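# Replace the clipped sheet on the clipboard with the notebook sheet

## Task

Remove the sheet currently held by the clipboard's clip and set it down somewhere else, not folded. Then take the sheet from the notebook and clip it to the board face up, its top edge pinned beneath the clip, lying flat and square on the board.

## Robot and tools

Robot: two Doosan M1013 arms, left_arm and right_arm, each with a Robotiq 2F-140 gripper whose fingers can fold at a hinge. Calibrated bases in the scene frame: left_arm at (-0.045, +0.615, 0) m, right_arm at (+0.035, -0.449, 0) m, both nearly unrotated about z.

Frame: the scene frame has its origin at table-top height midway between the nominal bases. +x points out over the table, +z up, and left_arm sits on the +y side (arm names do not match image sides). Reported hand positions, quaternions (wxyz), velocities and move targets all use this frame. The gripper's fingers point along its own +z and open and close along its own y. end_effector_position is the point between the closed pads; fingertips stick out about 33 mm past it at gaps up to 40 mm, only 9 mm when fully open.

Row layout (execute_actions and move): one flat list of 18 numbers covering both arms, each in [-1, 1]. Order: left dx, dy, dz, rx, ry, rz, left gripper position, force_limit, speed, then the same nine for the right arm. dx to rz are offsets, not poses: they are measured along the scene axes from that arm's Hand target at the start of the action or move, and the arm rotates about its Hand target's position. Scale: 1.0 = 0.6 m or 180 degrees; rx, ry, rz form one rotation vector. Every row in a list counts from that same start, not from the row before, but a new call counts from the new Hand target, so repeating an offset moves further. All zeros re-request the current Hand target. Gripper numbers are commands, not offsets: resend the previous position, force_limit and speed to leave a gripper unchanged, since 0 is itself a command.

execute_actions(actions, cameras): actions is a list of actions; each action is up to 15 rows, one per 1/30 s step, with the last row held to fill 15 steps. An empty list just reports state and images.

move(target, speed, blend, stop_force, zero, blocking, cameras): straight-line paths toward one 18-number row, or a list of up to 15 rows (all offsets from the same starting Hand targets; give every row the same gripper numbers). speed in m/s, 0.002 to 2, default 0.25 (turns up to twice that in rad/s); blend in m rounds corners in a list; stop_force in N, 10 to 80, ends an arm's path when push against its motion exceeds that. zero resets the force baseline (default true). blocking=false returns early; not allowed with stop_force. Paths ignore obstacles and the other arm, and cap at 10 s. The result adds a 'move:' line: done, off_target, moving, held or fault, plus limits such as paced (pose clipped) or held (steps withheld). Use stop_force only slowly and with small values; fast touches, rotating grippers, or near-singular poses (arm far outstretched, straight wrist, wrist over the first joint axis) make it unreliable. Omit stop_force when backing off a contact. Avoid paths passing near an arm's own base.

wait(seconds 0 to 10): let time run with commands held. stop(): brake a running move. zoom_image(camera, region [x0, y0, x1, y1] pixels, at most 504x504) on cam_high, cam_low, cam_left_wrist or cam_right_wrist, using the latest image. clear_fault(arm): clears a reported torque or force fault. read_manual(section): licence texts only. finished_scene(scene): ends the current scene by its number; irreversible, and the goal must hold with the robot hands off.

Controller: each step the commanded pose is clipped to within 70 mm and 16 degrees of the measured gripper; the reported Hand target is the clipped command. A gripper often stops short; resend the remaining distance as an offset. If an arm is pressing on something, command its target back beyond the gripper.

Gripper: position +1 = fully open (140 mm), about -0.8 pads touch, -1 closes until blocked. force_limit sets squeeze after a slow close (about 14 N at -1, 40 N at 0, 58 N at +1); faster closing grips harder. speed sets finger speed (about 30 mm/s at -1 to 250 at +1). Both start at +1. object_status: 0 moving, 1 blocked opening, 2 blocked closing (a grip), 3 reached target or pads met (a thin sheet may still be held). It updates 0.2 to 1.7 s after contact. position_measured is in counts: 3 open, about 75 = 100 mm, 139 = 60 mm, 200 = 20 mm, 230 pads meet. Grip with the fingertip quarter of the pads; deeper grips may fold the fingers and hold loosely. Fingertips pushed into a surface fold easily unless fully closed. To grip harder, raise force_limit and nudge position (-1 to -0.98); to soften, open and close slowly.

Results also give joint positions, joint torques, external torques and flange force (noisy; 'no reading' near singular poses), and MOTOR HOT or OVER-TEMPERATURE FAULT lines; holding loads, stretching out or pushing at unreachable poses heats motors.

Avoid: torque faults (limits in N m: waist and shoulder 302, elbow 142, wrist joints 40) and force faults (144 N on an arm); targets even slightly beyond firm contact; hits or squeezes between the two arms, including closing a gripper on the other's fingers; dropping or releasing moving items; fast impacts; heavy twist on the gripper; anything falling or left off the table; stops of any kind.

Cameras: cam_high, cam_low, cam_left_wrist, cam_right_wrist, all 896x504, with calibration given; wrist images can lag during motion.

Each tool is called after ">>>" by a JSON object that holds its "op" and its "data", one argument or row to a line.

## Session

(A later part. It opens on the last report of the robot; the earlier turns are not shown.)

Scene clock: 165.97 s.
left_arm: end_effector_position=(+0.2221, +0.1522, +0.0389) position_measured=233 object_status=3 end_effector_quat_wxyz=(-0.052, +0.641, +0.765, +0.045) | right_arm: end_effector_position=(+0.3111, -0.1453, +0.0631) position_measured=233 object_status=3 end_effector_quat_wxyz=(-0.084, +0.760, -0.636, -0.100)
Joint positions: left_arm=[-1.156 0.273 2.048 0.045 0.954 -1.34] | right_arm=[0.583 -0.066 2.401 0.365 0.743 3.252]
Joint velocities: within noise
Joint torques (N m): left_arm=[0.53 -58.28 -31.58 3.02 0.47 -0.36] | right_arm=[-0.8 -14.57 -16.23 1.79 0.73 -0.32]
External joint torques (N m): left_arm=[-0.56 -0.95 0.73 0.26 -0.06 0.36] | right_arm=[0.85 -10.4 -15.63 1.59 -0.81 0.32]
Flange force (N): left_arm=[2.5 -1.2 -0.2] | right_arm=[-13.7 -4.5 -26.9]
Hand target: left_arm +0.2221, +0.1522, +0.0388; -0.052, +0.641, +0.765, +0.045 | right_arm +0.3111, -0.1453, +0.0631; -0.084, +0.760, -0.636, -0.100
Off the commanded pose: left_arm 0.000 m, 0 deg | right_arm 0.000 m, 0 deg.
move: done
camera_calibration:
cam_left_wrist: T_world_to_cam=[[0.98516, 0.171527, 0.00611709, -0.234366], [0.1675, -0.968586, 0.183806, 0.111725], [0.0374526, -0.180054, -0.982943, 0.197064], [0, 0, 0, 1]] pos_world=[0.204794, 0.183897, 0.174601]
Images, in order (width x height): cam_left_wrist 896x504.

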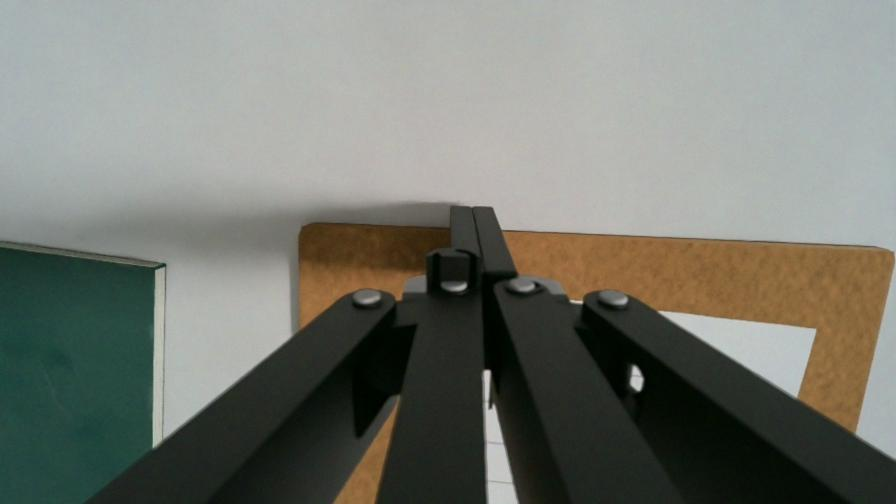

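>>> {"op": "move", "data": {
  "target": [0.0038,-0.0298,-0.0002,0,0,0,-1,-1,0,0,0,0,0,0,0,-1,-1,0],
  "speed": 0.025,
  "cameras": ["cam_left_wrist","cam_right_wrist","cam_high"]
}}

>>> {"op": "zoom_image", "data": {
  "camera": "cam_high",
  "region": [350, 370, 600, 504]
}}

Scene clock: 167.20 s.
left_arm: end_effector_position=(+0.2244, +0.1344, +0.0387) position_measured=233 object_status=3 end_effector_quat_wxyz=(-0.052, +0.641, +0.765, +0.045) | right_arm: end_effector_position=(+0.3111, -0.1453, +0.0631) position_measured=233 object_status=3 end_effector_quat_wxyz=(-0.084, +0.760, -0.636, -0.100)
Joint positions: left_arm=[-1.165 0.296 2.016 0.043 0.963 -1.348] | right_arm=[0.583 -0.066 2.401 0.365 0.743 3.252]
Joint velocities: within noise
Joint torques (N m): left_arm=[-0.71 -63.11 -32.07 3.02 0.5 -0.4] | right_arm=[-1.04 -14.88 -16.49 1.84 0.66 -0.33]
External joint torques (N m): left_arm=[0.5 1.68 1.15 0.26 -0.08 0.4] | right_arm=[1.24 -10.21 -15.31 1.54 -0.73 0.33]
Flange force (N): left_arm=[0.0 1.5 3.0] | right_arm=[-14.5 -3.9 -26.3]
Hand target: left_arm +0.2244, +0.1343, +0.0387; -0.052, +0.641, +0.765, +0.045 | right_arm +0.3111, -0.1453, +0.0631; -0.084, +0.760, -0.636, -0.100
Off the commanded pose: left_arm 0.000 m, 0 deg | right_arm 0.000 m, 0 deg.
move: done
camera_calibration:
cam_left_wrist: T_world_to_cam=[[0.985177, 0.171432, 0.0061361, -0.23347], [0.167403, -0.968603, 0.183805, 0.0941754], [0.0374535, -0.180054, -0.982943, 0.19358], [0, 0, 0, 1]] pos_world=[0.206994, 0.166098, 0.174401]
cam_right_wrist: T_world_to_cam=[[-0.989061, -0.147498, 0.00163079, 0.295596], [-0.117557, 0.794874, 0.595277, 0.114618], [-0.0890983, 0.588574, -0.803519, 0.30337], [0, 0, 0, 1]] pos_world=[0.332866, -0.226062, 0.175052]
Images, in order (width x height): cam_high 896x504, cam_left_wrist 896x504, cam_right_wrist 896x504.

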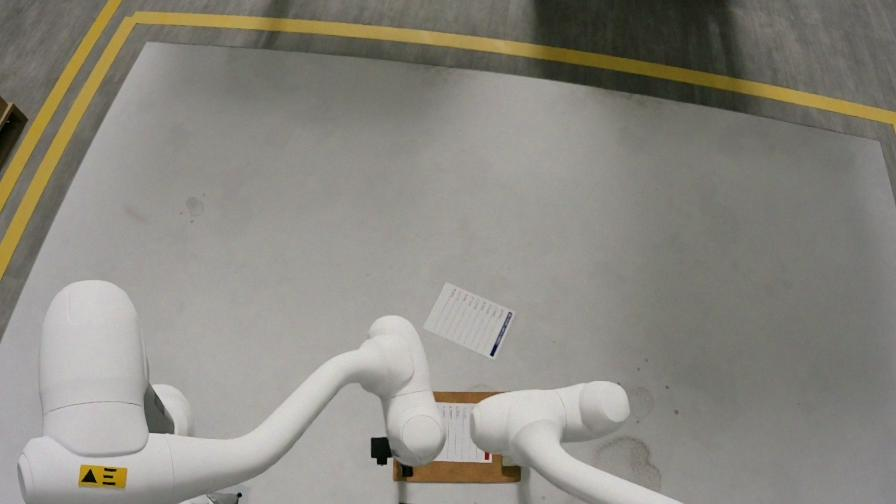

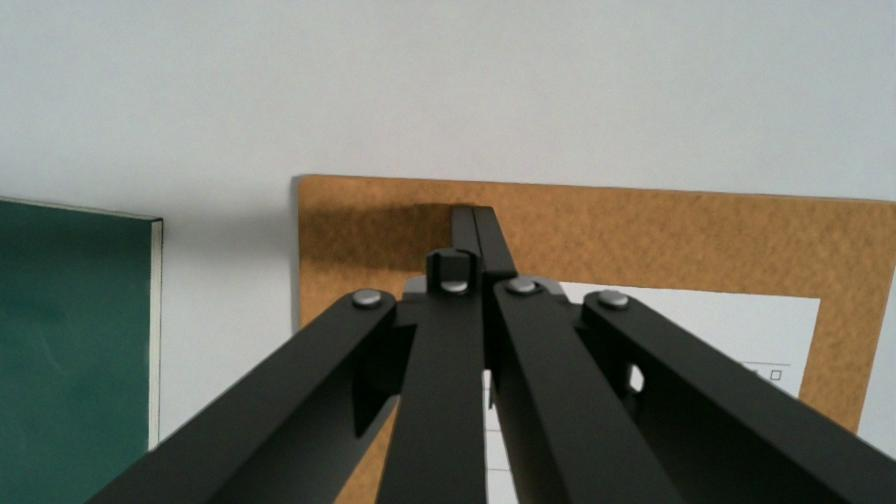

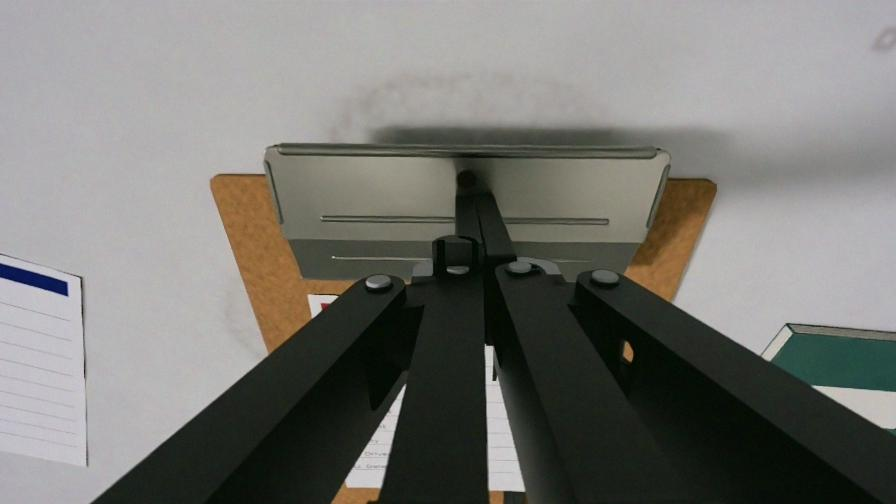

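Scaled by 2.016 from the camera's 896x504 image, which has a finer 1280x720 frame.

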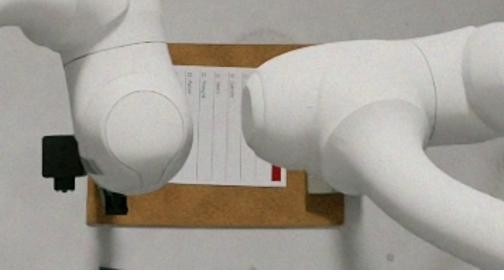

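>>> {"op": "move", "data": {
  "target": [
    [0,0.01,0.05,0,0,0,-1,-1,0,0,0,0,0,0,0,-1,-1,0],
    [0.2638,-0.1173,0.05,-0.0985,-0.0174,0,-1,-1,0,0,0,0,0,0,0,-1,-1,0],
    [0.2638,-0.1173,0.0003,-0.0985,-0.0174,0,-1,-1,0,0,0,0,0,0,0,-1,-1,0]
  ],
  "speed": [0.1,0.2,0.05],
  "cameras": ["cam_left_wrist"]
}}

Scene clock: 170.23 s.
left_arm: end_effector_position=(+0.3827, +0.0639, +0.0391) position_measured=233 object_status=3 end_effector_quat_wxyz=(+0.068, +0.640, +0.764, -0.056) | right_arm: end_effector_position=(+0.3111, -0.1453, +0.0631) position_measured=233 object_status=3 end_effector_quat_wxyz=(-0.084, +0.760, -0.636, -0.100)
Joint positions: left_arm=[-0.944 0.366 1.916 -0.122 0.705 -1.013] | right_arm=[0.583 -0.066 2.401 0.365 0.743 3.252]
Joint velocities: within noise
Joint torques (N m): left_arm=[-0.79 -57.17 -28.94 2.96 -1.53 -0.31] | right_arm=[-0.8 -14.78 -16.42 1.63 0.74 -0.22]
External joint torques (N m): left_arm=[0.42 -12.17 -3.17 0.16 1.15 0.31] | right_arm=[0.87 -10.29 -15.44 1.76 -0.82 0.22]
Flange force (N): left_arm=[5.0 -3.2 -18.8] | right_arm=[-13.3 -4.5 -26.3]
Hand target: left_arm +0.3826, +0.0639, +0.0389; +0.068, +0.640, +0.764, -0.056 | right_arm +0.3111, -0.1453, +0.0631; -0.084, +0.760, -0.636, -0.100
Off the commanded pose: left_arm 0.000 m, 0 deg | right_arm 0.000 m, 0 deg.
move: done
camera_calibration:
cam_left_wrist: T_world_to_cam=[[0.984812, 0.173497, 0.00667301, -0.377372], [0.149183, -0.865214, 0.478695, -0.0118878], [0.0888255, -0.470429, -0.877956, 0.17009], [0, 0, 0, 1]] pos_world=[0.358305, 0.135202, 0.15754]
Images, in order (width x height): cam_left_wrist 896x504.

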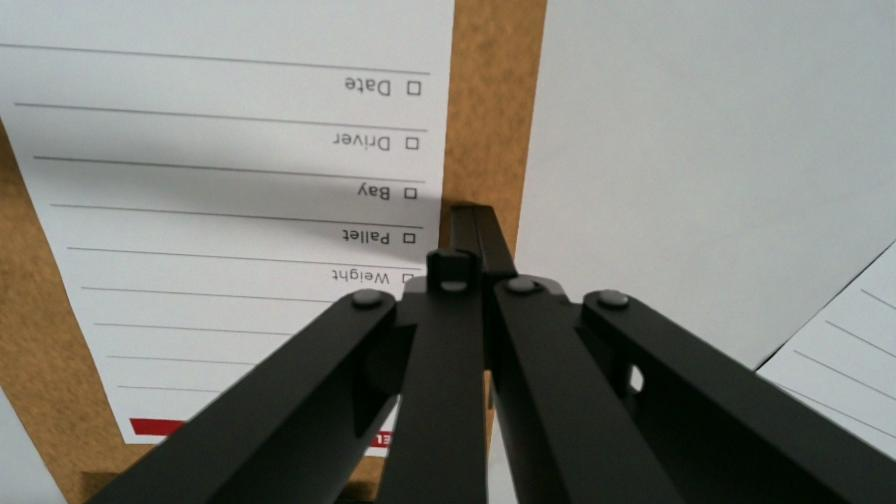

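>>> {"op": "move", "data": {
  "target": [-0.0207,-0.0026,0.0003,0,0,0,-1,-1,0,0,0,0,0,0,0,-1,-1,0],
  "speed": 0.025,
  "cameras": ["cam_left_wrist","cam_high","cam_right_wrist"]
}}

>>> {"op": "zoom_image", "data": {
  "camera": "cam_high",
  "region": [350, 370, 600, 504]
}}

Scene clock: 171.27 s.
left_arm: end_effector_position=(+0.3703, +0.0624, +0.0390) position_measured=233 object_status=3 end_effector_quat_wxyz=(+0.068, +0.640, +0.764, -0.056) | right_arm: end_effector_position=(+0.3111, -0.1453, +0.0631) position_measured=233 object_status=3 end_effector_quat_wxyz=(-0.084, +0.760, -0.636, -0.100)
Joint positions: left_arm=[-0.96 0.357 1.93 -0.118 0.699 -1.032] | right_arm=[0.583 -0.066 2.401 0.365 0.743 3.252]
Joint velocities: within noise
Joint torques (N m): left_arm=[-3.76 -56.43 -22.69 1.78 1.96 -0.49] | right_arm=[-1.49 -14.78 -16.31 1.75 0.74 -0.28]
External joint torques (N m): left_arm=[3.46 -12.3 -9.49 1.34 -2.36 0.49] | right_arm=[1.62 -10.34 -15.56 1.63 -0.83 0.28]
Flange force (N): left_arm=[-1.5 5.5 -16.1] | right_arm=[-15.5 -3.8 -26.1]
Hand target: left_arm +0.3702, +0.0624, +0.0391; +0.068, +0.640, +0.764, -0.056 | right_arm +0.3111, -0.1453, +0.0631; -0.084, +0.760, -0.636, -0.100
Off the commanded pose: left_arm 0.000 m, 0 deg | right_arm 0.000 m, 0 deg.
move: done
camera_calibration:
cam_left_wrist: T_world_to_cam=[[0.984822, 0.173442, 0.00661056, -0.364984], [0.149178, -0.865288, 0.478563, -0.0112697], [0.0887228, -0.470314, -0.878028, 0.170421], [0, 0, 0, 1]] pos_world=[0.346005, 0.133703, 0.15744]
cam_right_wrist: T_world_to_cam=[[-0.989061, -0.147498, 0.00163079, 0.295596], [-0.117557, 0.794874, 0.595277, 0.114618], [-0.0890983, 0.588574, -0.803519, 0.30337], [0, 0, 0, 1]] pos_world=[0.332866, -0.226062, 0.175052]
Images, in order (width x height): cam_high 896x504, cam_left_wrist 896x504, cam_right_wrist 896x504.

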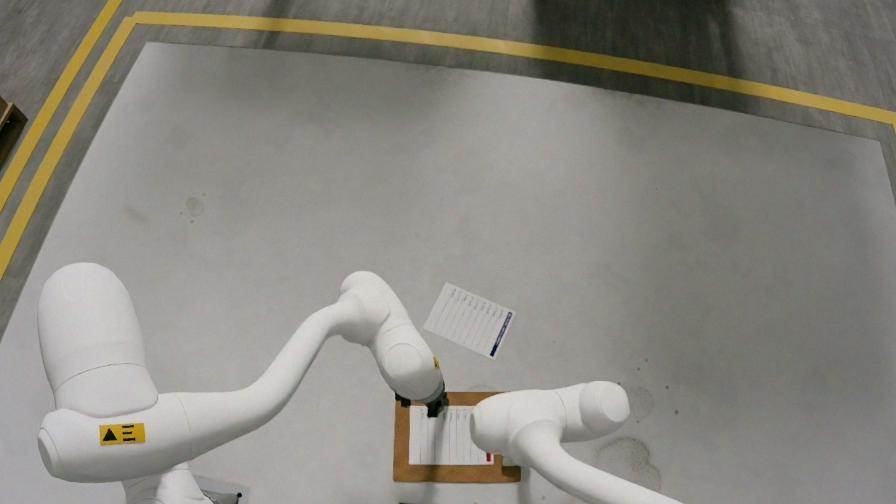

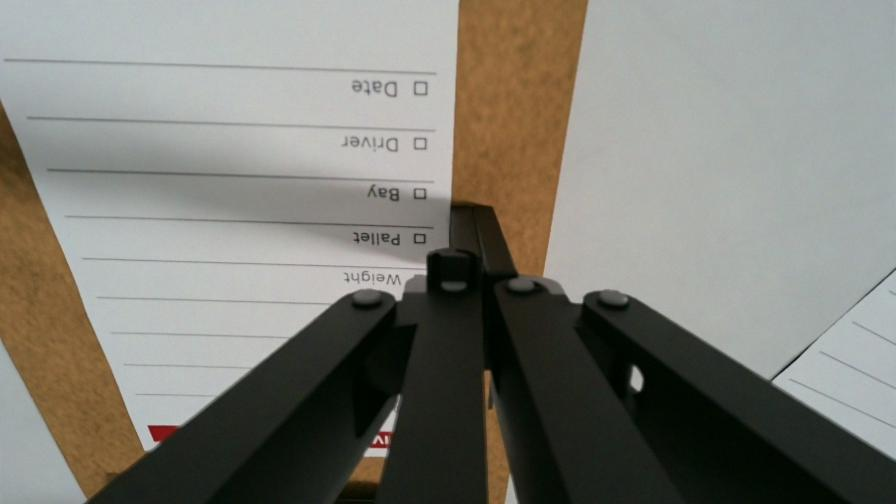

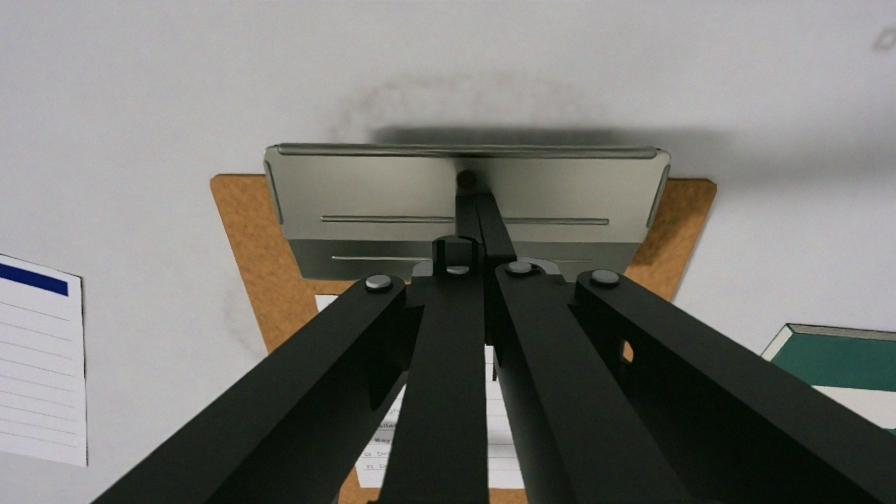

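Scaled by 2.016 from the camera's 896x504 image, which has a finer 1280x720 frame.

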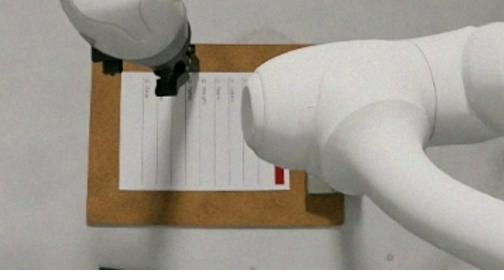

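>>> {"op": "move", "data": {
  "target": [
    [0.008,0.005,0.05,0,0,0,-1,-1,0,0,0,0,0,0,0,-1,-1,0],
    [-0.169,0.1425,0.05,0.0985,0.0174,0,-1,-1,0,0,0,0,0,0,0,-1,-1,0],
    [-0.169,0.1325,0.006,0.0985,0.0174,0,-1,-1,0,0,0,0,0,0,0,-1,-1,0]
  ],
  "speed": [0.1,0.2,0.06],
  "cameras": []
}}

>>> {"op": "move", "data": {
  "target": [0,0,-0.01,0,0,0,-1,-1,0,0,0,0,0,0,0,-1,-1,0],
  "speed": 0.005,
  "stop_force": 10,
  "cameras": ["cam_left_wrist"]
}}

Scene clock: 173.77 s.
left_arm: end_effector_position=(+0.2688, +0.1419, +0.0428) position_measured=233 object_status=3 end_effector_quat_wxyz=(-0.052, +0.641, +0.765, +0.045) | right_arm: end_effector_position=(+0.3111, -0.1453, +0.0631) position_measured=233 object_status=3 end_effector_quat_wxyz=(-0.084, +0.760, -0.636, -0.100)
Joint positions: left_arm=[-1.093 0.312 1.984 0.054 0.977 -1.282] | right_arm=[0.583 -0.066 2.401 0.365 0.743 3.252]
Joint velocities: within noise
Joint torques (N m): left_arm=[0.07 -64.19 -32.98 3.08 0.67 -0.32] | right_arm=[-1.49 -14.94 -16.19 1.75 0.81 -0.27]
External joint torques (N m): left_arm=[-0.33 0.45 1.4 0.29 -0.26 0.32] | right_arm=[1.57 -10.11 -15.67 1.63 -0.89 0.27]
Flange force (N): left_arm=[1.8 -0.8 2.2] | right_arm=[-15.5 -4.3 -25.6]
Hand target: left_arm +0.2688, +0.1419, +0.0427; -0.052, +0.641, +0.765, +0.045 | right_arm +0.3111, -0.1453, +0.0631; -0.084, +0.760, -0.636, -0.100
Off the commanded pose: left_arm 0.000 m, 0 deg | right_arm 0.000 m, 0 deg.
move: done
No camera images: "cameras" was empty.

Scene clock: 175.27 s.
left_arm: end_effector_position=(+0.2688, +0.1418, +0.0384) position_measured=233 object_status=3 end_effector_quat_wxyz=(-0.052, +0.641, +0.765, +0.045) | right_arm: end_effector_position=(+0.3111, -0.1453, +0.0631) position_measured=233 object_status=3 end_effector_quat_wxyz=(-0.084, +0.760, -0.636, -0.100)
Joint positions: left_arm=[-1.093 0.317 1.987 0.055 0.969 -1.283] | right_arm=[0.583 -0.066 2.401 0.365 0.743 3.252]
Joint velocities: within noise
Joint torques (N m): left_arm=[0.17 -53.44 -27.35 3.13 -0.99 -0.42] | right_arm=[-1.26 -14.6 -16.33 1.79 0.75 -0.27]
External joint torques (N m): left_arm=[-0.01 -10.71 -3.98 0.22 1.4 0.42] | right_arm=[1.44 -10.4 -15.43 1.59 -0.82 0.27]
Flange force (N): left_arm=[7.8 -1.5 -17.1] | right_arm=[-14.9 -3.7 -26.3]
Hand target: left_arm +0.2688, +0.1418, +0.0384; -0.052, +0.641, +0.765, +0.045 (not the last commanded pose) | right_arm +0.3111, -0.1453, +0.0631; -0.084, +0.760, -0.636, -0.100
Off the commanded pose: left_arm 0.002 m, 0 deg | right_arm 0.000 m, 0 deg.
move: contact (left_arm)
camera_calibration:
cam_left_wrist: T_world_to_cam=[[0.985177, 0.171432, 0.00613603, -0.278577], [0.167403, -0.968603, 0.183805, 0.0939487], [0.0374535, -0.180054, -0.982943, 0.192951], [0, 0, 0, 1]] pos_world=[0.251494, 0.173498, 0.174101]
Images, in order (width x height): cam_left_wrist 896x504.

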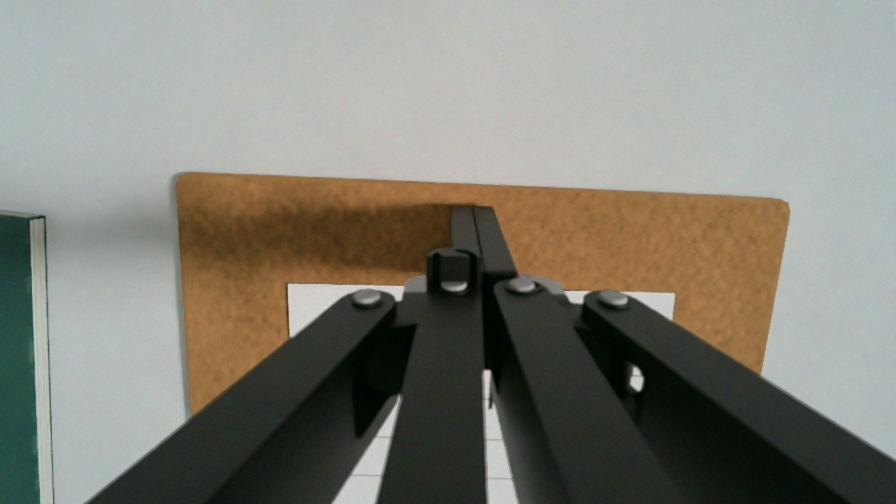

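>>> {"op": "move", "data": {
  "target": [0.007,-0.0546,0.0004,0,0,0,-1,-1,0,0,0,0,0,0,0,-1,-1,0],
  "speed": 0.025
}}

>>> {"op": "zoom_image", "data": {
  "camera": "cam_right_wrist",
  "region": [200, 130, 704, 504]
}}

>>> {"op": "zoom_image", "data": {
  "camera": "cam_high",
  "region": [350, 370, 600, 504]
}}

Scene clock: 177.07 s.
left_arm: end_effector_position=(+0.2730, +0.1092, +0.0387) position_measured=233 object_status=3 end_effector_quat_wxyz=(-0.052, +0.641, +0.765, +0.045) | right_arm: end_effector_position=(+0.3111, -0.1453, +0.0631) position_measured=233 object_status=3 end_effector_quat_wxyz=(-0.084, +0.760, -0.636, -0.100)
Joint positions: left_arm=[-1.112 0.356 1.928 0.051 0.989 -1.298] | right_arm=[0.583 -0.066 2.401 0.365 0.743 3.252]
Joint velocities: within noise
Joint torques (N m): left_arm=[-1.15 -62.44 -32.43 2.67 -0.96 -0.29] | right_arm=[-1.46 -15.2 -16.15 1.77 0.74 -0.32]
External joint torques (N m): left_arm=[0.9 -5.94 0.68 0.71 1.38 0.29] | right_arm=[1.45 -9.68 -15.7 1.61 -0.82 0.32]
Flange force (N): left_arm=[9.3 -1.0 -7.5] | right_arm=[-15.5 -5.1 -25.2]
Hand target: left_arm +0.2730, +0.1091, +0.0387; -0.052, +0.641, +0.765, +0.045 | right_arm +0.3111, -0.1453, +0.0631; -0.084, +0.760, -0.636, -0.100
Off the commanded pose: left_arm 0.000 m, 0 deg | right_arm 0.000 m, 0 deg.
move: done
camera_calibration:
cam_left_wrist: T_world_to_cam=[[0.985177, 0.171432, 0.00613603, -0.277128], [0.167403, -0.968603, 0.183805, 0.0616324], [0.0374535, -0.180054, -0.982943, 0.187121], [0, 0, 0, 1]] pos_world=[0.255694, 0.140898, 0.174301]
cam_right_wrist: T_world_to_cam=[[-0.989061, -0.147498, 0.00163079, 0.295596], [-0.117557, 0.794874, 0.595277, 0.114618], [-0.0890983, 0.588574, -0.803519, 0.30337], [0, 0, 0, 1]] pos_world=[0.332866, -0.226062, 0.175052]

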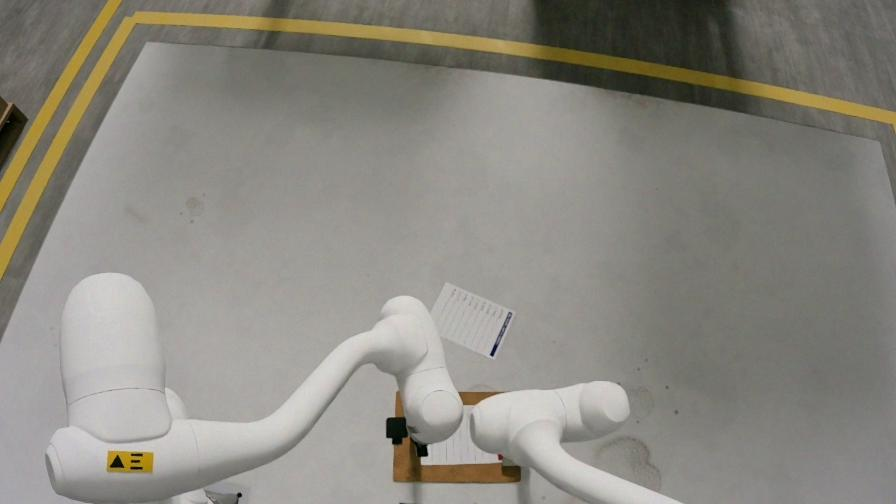

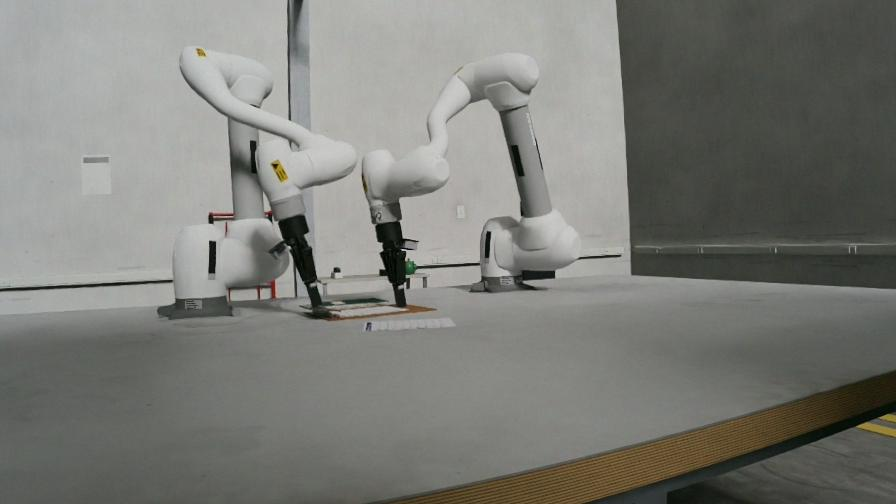

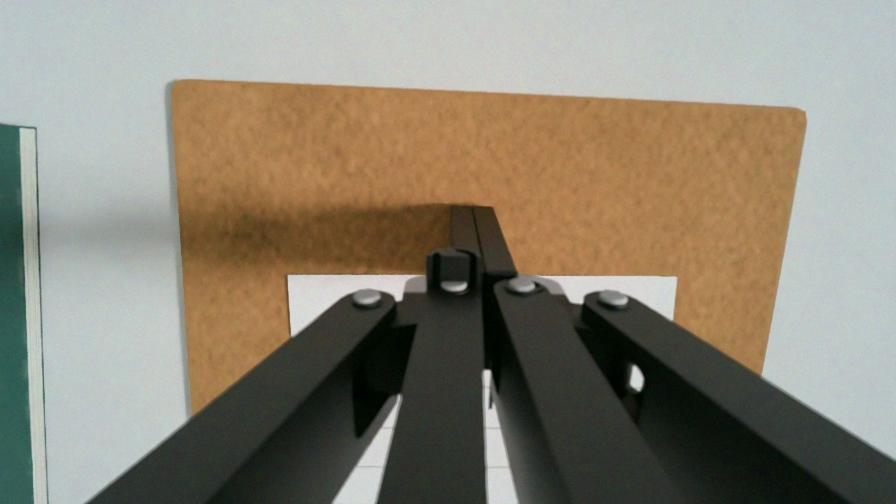

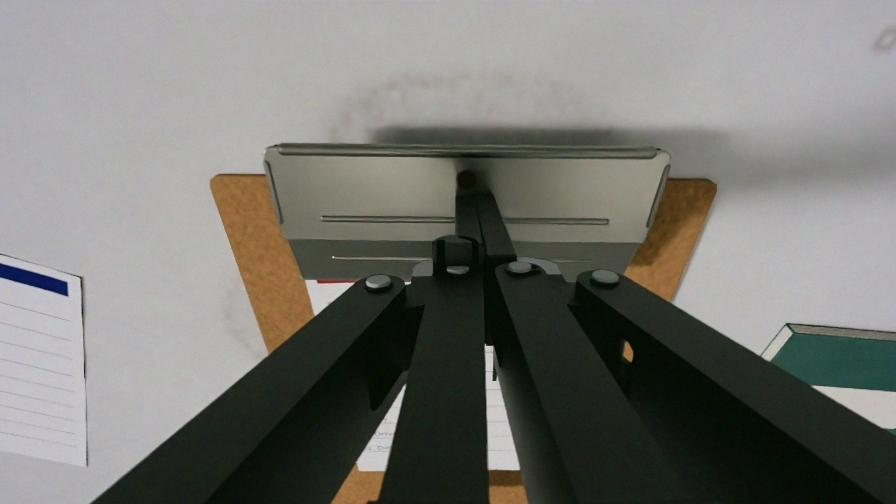

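Scaled by 1.000.

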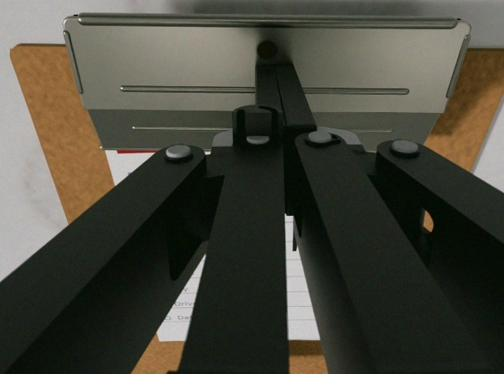

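Scaled by 2.016 from the camera's 896x504 image, which has a finer 1280x720 frame.

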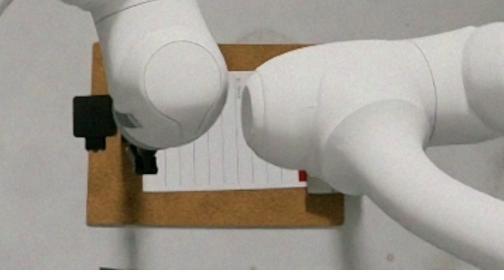

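>>> {"op": "move", "data": {
  "target": [
    [-0.001,0.01,0.003,0,0,0,-1,-1,0,0,0,0,0,0,0,-1,-1,0],
    [0.0817,0.0207,0.003,0,0,0,-1,-1,0,0,0,0,0,0,0,-1,-1,0],
    [0.0817,0.0207,0.0001,0,0,0,-1,-1,0,0,0,0,0,0,0,-1,-1,0],
    [0.0833,0.0064,0.0001,0,0,0,-1,-1,0,0,0,0,0,0,0,-1,-1,0]
  ],
  "speed": [0.05,0.06,0.02,0.02],
  "cameras": ["cam_left_wrist","cam_right_wrist"]
}}

>>> {"op": "zoom_image", "data": {
  "camera": "cam_left_wrist",
  "region": [0, 50, 504, 400]
}}

Scene clock: 179.47 s.
left_arm: end_effector_position=(+0.3230, +0.1130, +0.0387) position_measured=233 object_status=3 end_effector_quat_wxyz=(-0.052, +0.641, +0.765, +0.045) | right_arm: end_effector_position=(+0.3111, -0.1453, +0.0631) position_measured=233 object_status=3 end_effector_quat_wxyz=(-0.084, +0.760, -0.636, -0.100)
Joint positions: left_arm=[-1.042 0.387 1.881 0.061 1.003 -1.234] | right_arm=[0.583 -0.066 2.401 0.365 0.743 3.252]
Joint velocities: within noise
Joint torques (N m): left_arm=[-1.92 -67.28 -31.45 2.38 -1.13 -0.44] | right_arm=[-1.37 -14.92 -16.35 1.77 0.7 -0.25]
External joint torques (N m): left_arm=[1.93 -4.69 -0.8 1.08 1.54 0.44] | right_arm=[1.43 -10.1 -15.49 1.61 -0.78 0.25]
Flange force (N): left_arm=[5.5 2.0 -7.6] | right_arm=[-14.9 -4.3 -25.8]
Hand target: left_arm +0.3230, +0.1129, +0.0387; -0.052, +0.641, +0.765, +0.045 | right_arm +0.3111, -0.1453, +0.0631; -0.084, +0.760, -0.636, -0.100
Off the commanded pose: left_arm 0.000 m, 0 deg | right_arm 0.000 m, 0 deg.
move: done
camera_calibration:
cam_left_wrist: T_world_to_cam=[[0.985177, 0.171432, 0.00613603, -0.327039], [0.167403, -0.968603, 0.183805, 0.0569245], [0.0374535, -0.180054, -0.982943, 0.18603], [0, 0, 0, 1]] pos_world=[0.305694, 0.144698, 0.174401]
cam_right_wrist: T_world_to_cam=[[-0.989061, -0.147498, 0.00163079, 0.295596], [-0.117557, 0.794874, 0.595277, 0.114618], [-0.0890983, 0.588574, -0.803519, 0.30337], [0, 0, 0, 1]] pos_world=[0.332866, -0.226062, 0.175052]
Images, in order (width x height): cam_left_wrist 896x504, cam_right_wrist 896x504.

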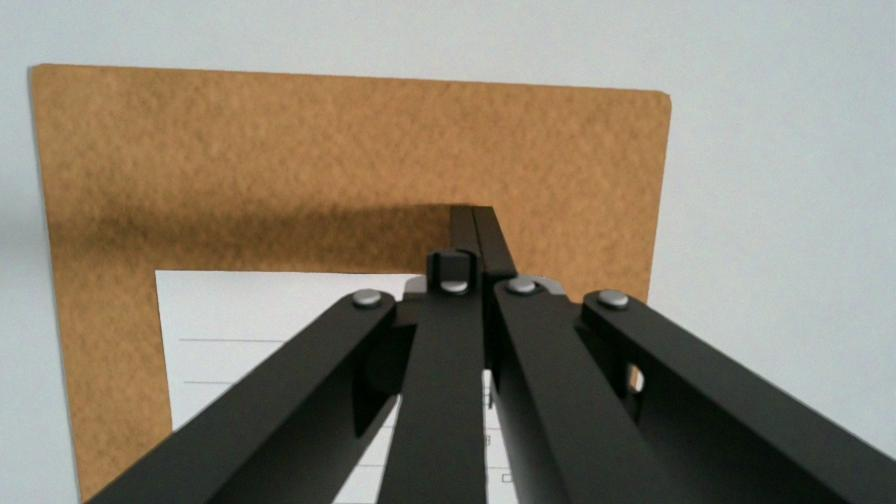

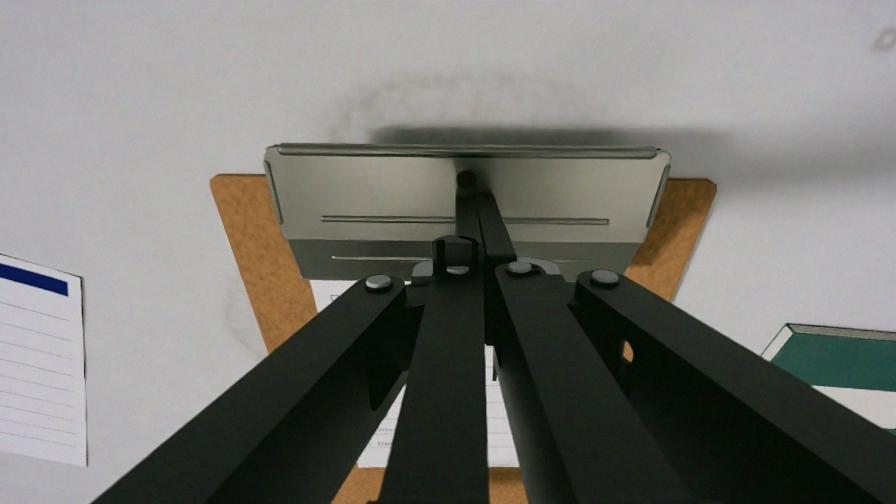

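Scaled by 1.000.

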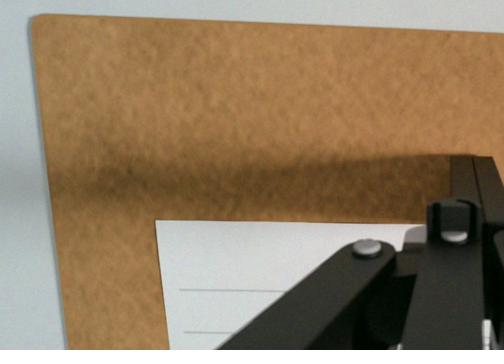

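>>> {"op": "move", "data": {
  "target": [
    [-0.001,0.006,0.002,0,0,0,-1,-1,0,0,0,0,0,0,0,-1,-1,0],
    [0.0215,0.01,0.002,0,0,0,-1,-1,0,0,0,0,0,0,0,-1,-1,0],
    [0.0215,0.01,0,0,0,0,-1,-1,0,0,0,0,0,0,0,-1,-1,0],
    [0.0235,-0.0055,0,0,0,0,-1,-1,0,0,0,0,0,0,0,-1,-1,0]
  ],
  "speed": [0.05,0.05,0.02,0.02],
  "cameras": ["cam_left_wrist","cam_right_wrist"]
}}

>>> {"op": "zoom_image", "data": {
  "camera": "cam_left_wrist",
  "region": [0, 50, 504, 400]
}}

Scene clock: 181.00 s.
left_arm: end_effector_position=(+0.3371, +0.1097, +0.0387) position_measured=233 object_status=3 end_effector_quat_wxyz=(-0.052, +0.641, +0.765, +0.045) | right_arm: end_effector_position=(+0.3111, -0.1453, +0.0631) position_measured=233 object_status=3 end_effector_quat_wxyz=(-0.084, +0.760, -0.636, -0.100)
Joint positions: left_arm=[-1.027 0.401 1.859 0.063 1.01 -1.22] | right_arm=[0.583 -0.066 2.401 0.365 0.743 3.252]
Joint velocities: within noise
Joint torques (N m): left_arm=[-2.44 -65.43 -31.97 2.31 -1.36 -0.25] | right_arm=[-1.63 -14.29 -16.13 1.74 0.71 -0.26]
External joint torques (N m): left_arm=[2.8 -8.24 -0.53 1.18 1.76 0.25] | right_arm=[1.63 -10.73 -15.74 1.64 -0.8 0.26]
Flange force (N): left_arm=[10.9 0.7 -10.7] | right_arm=[-15.5 -3.4 -27.0]
Hand target: left_arm +0.3371, +0.1096, +0.0387; -0.052, +0.641, +0.765, +0.045 | right_arm +0.3111, -0.1453, +0.0631; -0.084, +0.760, -0.636, -0.100
Off the commanded pose: left_arm 0.000 m, 0 deg | right_arm 0.000 m, 0 deg.
move: done
camera_calibration:
cam_left_wrist: T_world_to_cam=[[0.985177, 0.171432, 0.00613603, -0.340364], [0.167403, -0.968603, 0.183805, 0.0513678], [0.0374535, -0.180054, -0.982943, 0.184908], [0, 0, 0, 1]] pos_world=[0.319794, 0.141398, 0.174401]
cam_right_wrist: T_world_to_cam=[[-0.989061, -0.147498, 0.00163079, 0.295596], [-0.117557, 0.794874, 0.595277, 0.114618], [-0.0890983, 0.588574, -0.803519, 0.30337], [0, 0, 0, 1]] pos_world=[0.332866, -0.226062, 0.175052]
Images, in order (width x height): cam_left_wrist 896x504, cam_right_wrist 896x504.

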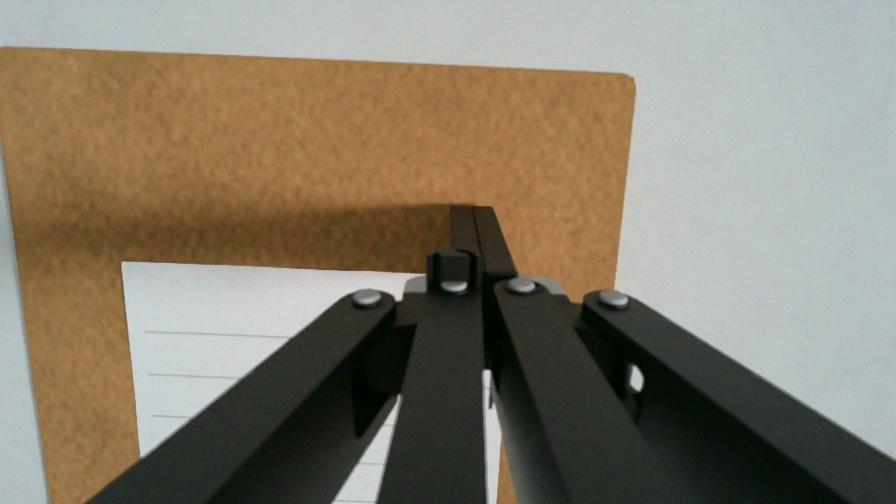

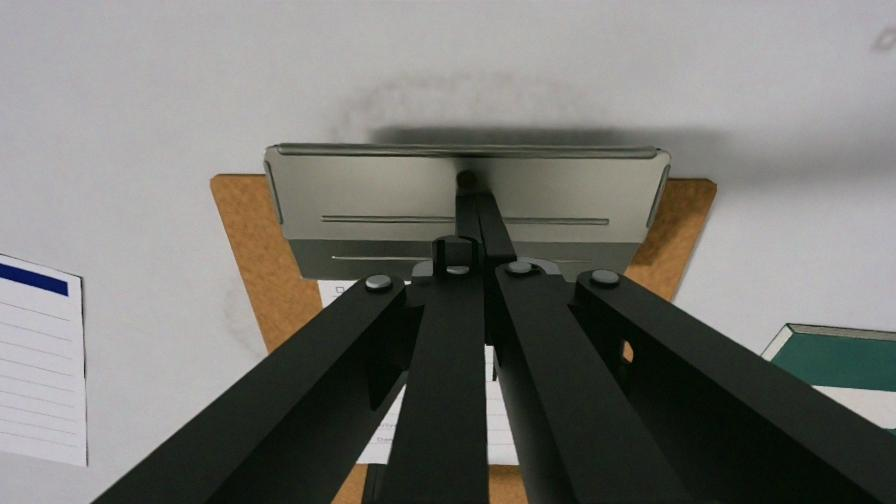

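Scaled by 1.000.

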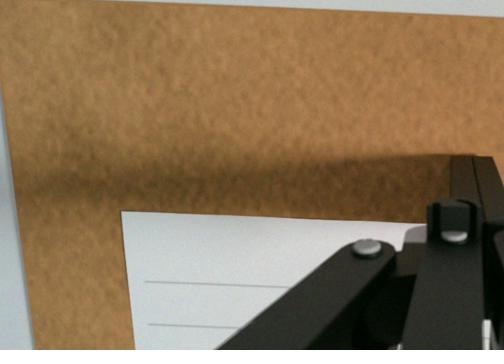

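>>> {"op": "move", "data": {
  "target": [0,0,0,0,0,0,-1,-1,0,0,0,0.0333,0,0,0,-1,-1,0],
  "speed": 0.012,
  "cameras": ["cam_left_wrist","cam_right_wrist"]
}}

>>> {"op": "zoom_image", "data": {
  "camera": "cam_right_wrist",
  "region": [200, 130, 704, 504]
}}

Scene clock: 183.33 s.
left_arm: end_effector_position=(+0.3371, +0.1096, +0.0387) position_measured=233 object_status=3 end_effector_quat_wxyz=(-0.052, +0.641, +0.765, +0.045) | right_arm: end_effector_position=(+0.3111, -0.1453, +0.0830) position_measured=233 object_status=3 end_effector_quat_wxyz=(-0.084, +0.760, -0.636, -0.100)
Joint positions: left_arm=[-1.027 0.401 1.859 0.063 1.01 -1.22] | right_arm=[0.583 -0.098 2.381 0.346 0.792 3.278]
Joint velocities: within noise
Joint torques (N m): left_arm=[1.23 -65.47 -26.18 3.71 1.92 -0.36] | right_arm=[-1.67 -26.47 -31.51 3.61 -0.18 -0.24]
External joint torques (N m): left_arm=[-1.38 -7.96 -6.42 -0.22 -1.52 0.36] | right_arm=[1.74 3.47 -1.62 -0.05 0.09 0.24]
Flange force (N): left_arm=[-0.6 -0.7 -10.3] | right_arm=[-7.8 -5.7 5.3]
Hand target: left_arm +0.3371, +0.1096, +0.0387; -0.052, +0.641, +0.765, +0.045 | right_arm +0.3111, -0.1453, +0.0831; -0.084, +0.760, -0.636, -0.100
Off the commanded pose: left_arm 0.000 m, 0 deg | right_arm 0.000 m, 0 deg.
move: done
camera_calibration:
cam_left_wrist: T_world_to_cam=[[0.985177, 0.171432, 0.00613603, -0.340347], [0.167403, -0.968603, 0.183805, 0.0512709], [0.0374535, -0.180054, -0.982943, 0.18489], [0, 0, 0, 1]] pos_world=[0.319794, 0.141298, 0.174401]
cam_right_wrist: T_world_to_cam=[[-0.989061, -0.147498, 0.00163079, 0.295563], [-0.117557, 0.794874, 0.595277, 0.102772], [-0.0890983, 0.588574, -0.803519, 0.31936], [0, 0, 0, 1]] pos_world=[0.332866, -0.226062, 0.194952]
Images, in order (width x height): cam_left_wrist 896x504, cam_right_wrist 896x504.

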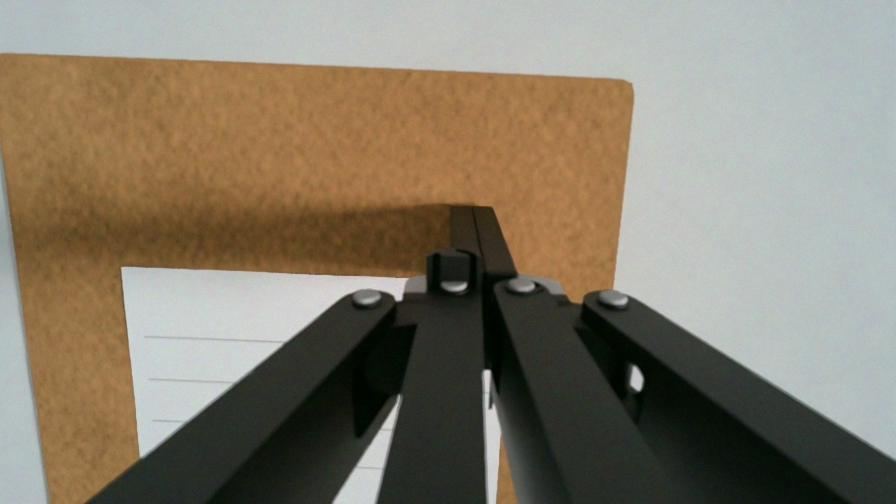

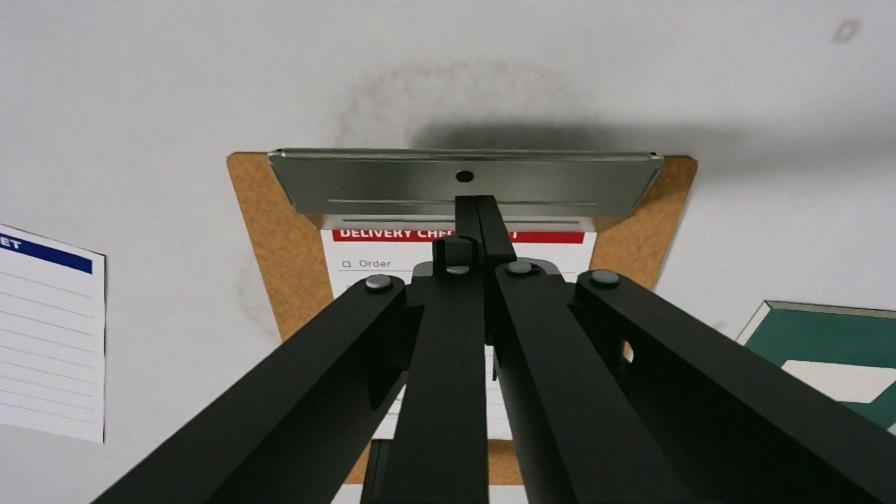

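Scaled by 1.000.

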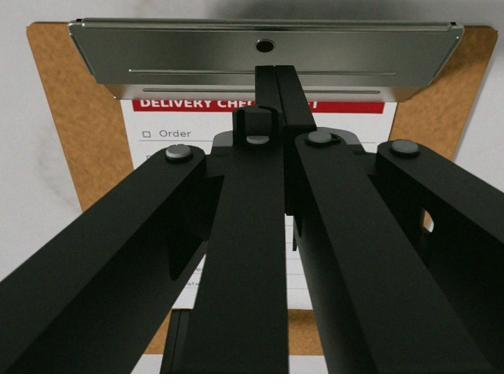

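>>> {"op": "move", "data": {
  "target": [
    [-0.002,0.012,0.002,0,0,0,-1,-1,0,0.006,-0.02,0.03,0,0,0,-1,-1,0],
    [-0.01,0.15,0.2,0,0,0,-1,-1,0,0,-0.25,0.2,0,0,0,-1,-1,0]
  ],
  "speed": [0.03,0.15]
}}

>>> {"op": "zoom_image", "data": {
  "camera": "cam_high",
  "region": [350, 360, 600, 504]
}}

>>> {"op": "zoom_image", "data": {
  "camera": "cam_low",
  "region": [280, 280, 480, 350]
}}

Scene clock: 185.93 s.
left_arm: end_effector_position=(+0.3311, +0.1996, +0.1587) position_measured=233 object_status=3 end_effector_quat_wxyz=(-0.052, +0.641, +0.765, +0.045) | right_arm: end_effector_position=(+0.3111, -0.2953, +0.2031) position_measured=233 object_status=3 end_effector_quat_wxyz=(-0.084, +0.760, -0.636, -0.100)
Joint positions: left_arm=[-0.955 0.18 1.904 0.068 1.181 -1.14] | right_arm=[0.15 -0.366 2.317 0.279 1.221 2.982]
Joint velocities: within noise
Joint torques (N m): left_arm=[0.29 -54.64 -37.75 3.71 0.68 -0.4] | right_arm=[-2.85 -5.45 -38.43 4.55 0.1 -0.48]
External joint torques (N m): left_arm=[-0.61 -0.67 1.02 0.24 -0.29 0.4] | right_arm=[2.86 3.26 -1.23 -0.05 0 0.48]
Flange force (N): left_arm=[2.3 -1.7 1.3] | right_arm=[-11.0 -8.7 3.5]
Hand target: left_arm +0.3311, +0.1996, +0.1587; -0.052, +0.641, +0.765, +0.045 | right_arm +0.3111, -0.2953, +0.2031; -0.084, +0.760, -0.636, -0.100
Off the commanded pose: left_arm 0.000 m, 0 deg | right_arm 0.000 m, 0 deg.
move: done
camera_calibration:
cam_left_wrist: T_world_to_cam=[[0.985176, 0.171435, 0.00615293, -0.350606], [0.167407, -0.96862, 0.18371, 0.117443], [0.0374542, -0.179957, -0.982961, 0.319157], [0, 0, 0, 1]] pos_world=[0.313794, 0.231298, 0.294301]
cam_right_wrist: T_world_to_cam=[[-0.989061, -0.147498, 0.00163079, 0.273258], [-0.117557, 0.794874, 0.595277, 0.15049], [-0.0890983, 0.588574, -0.803519, 0.504009], [0, 0, 0, 1]] pos_world=[0.332866, -0.375962, 0.314952]

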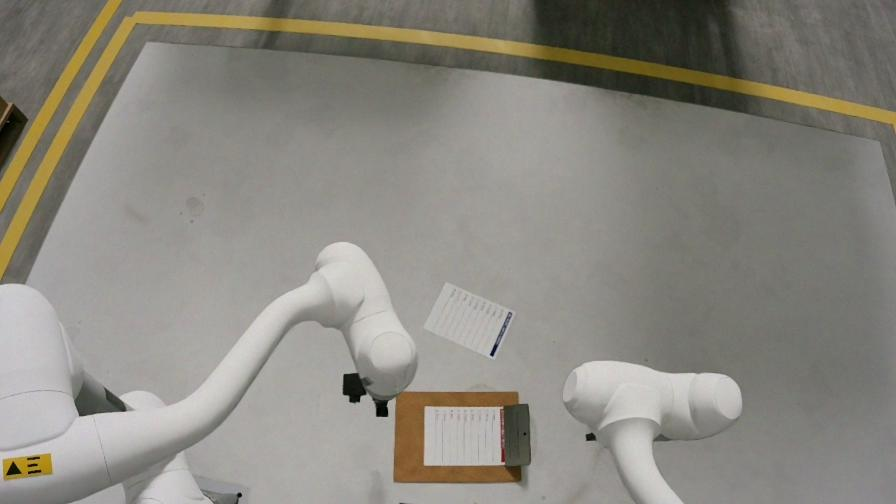

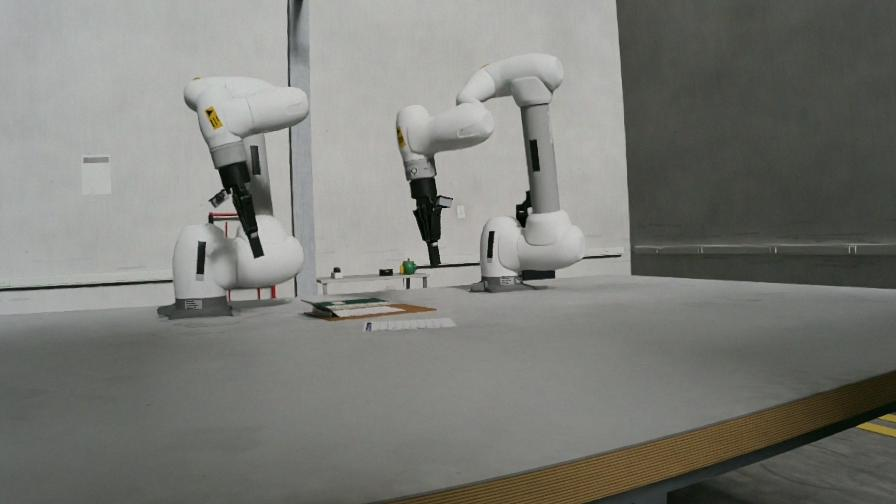

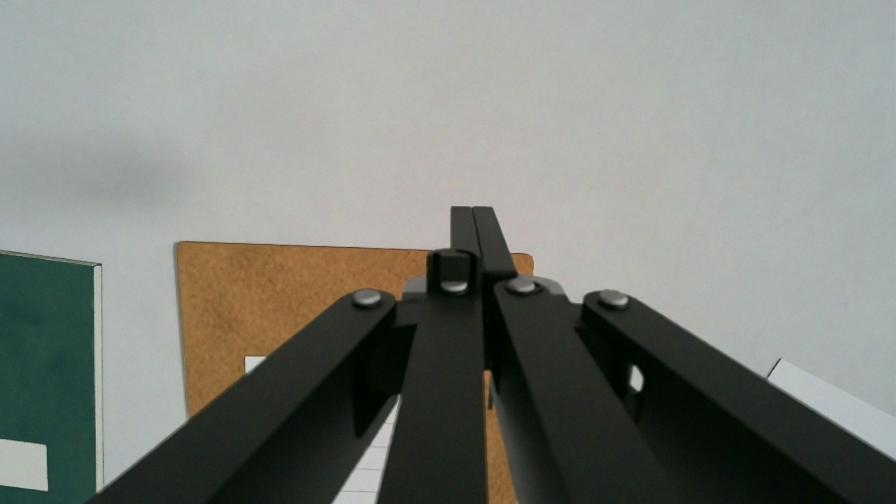

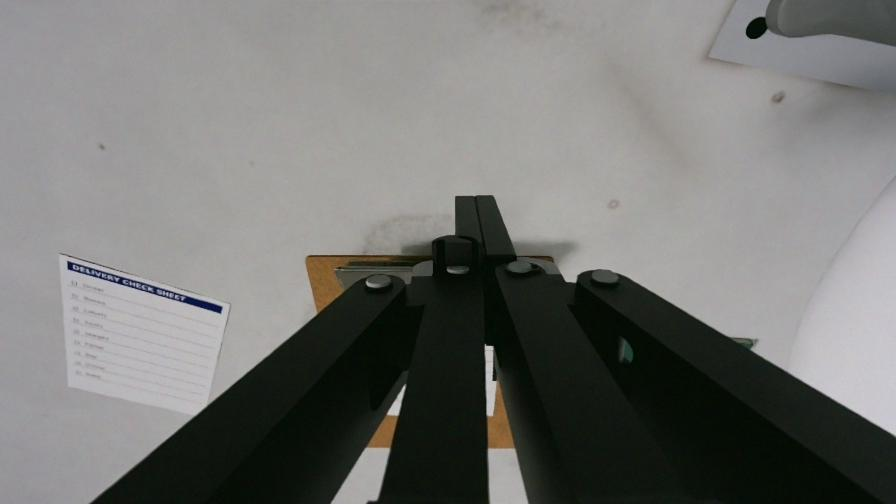

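Scaled by 2.016 from the camera's 896x504 image, which has a finer 1280x720 frame.

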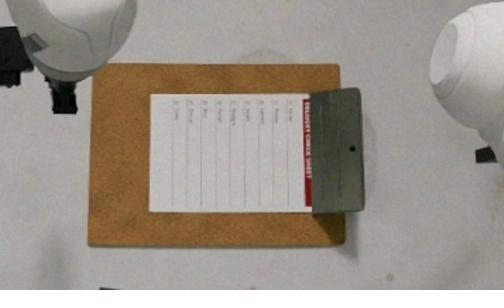

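Scaled by 2.520 from the camera's 896x504 image, which has a finer 1280x720 frame.

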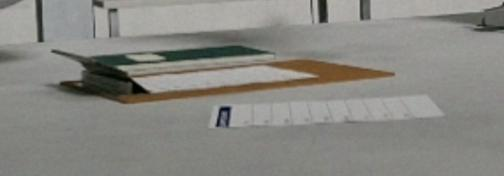

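>>> {"op": "finished_scene", "data": {
  "scene": 2
}}

The scene is finished: the task was done.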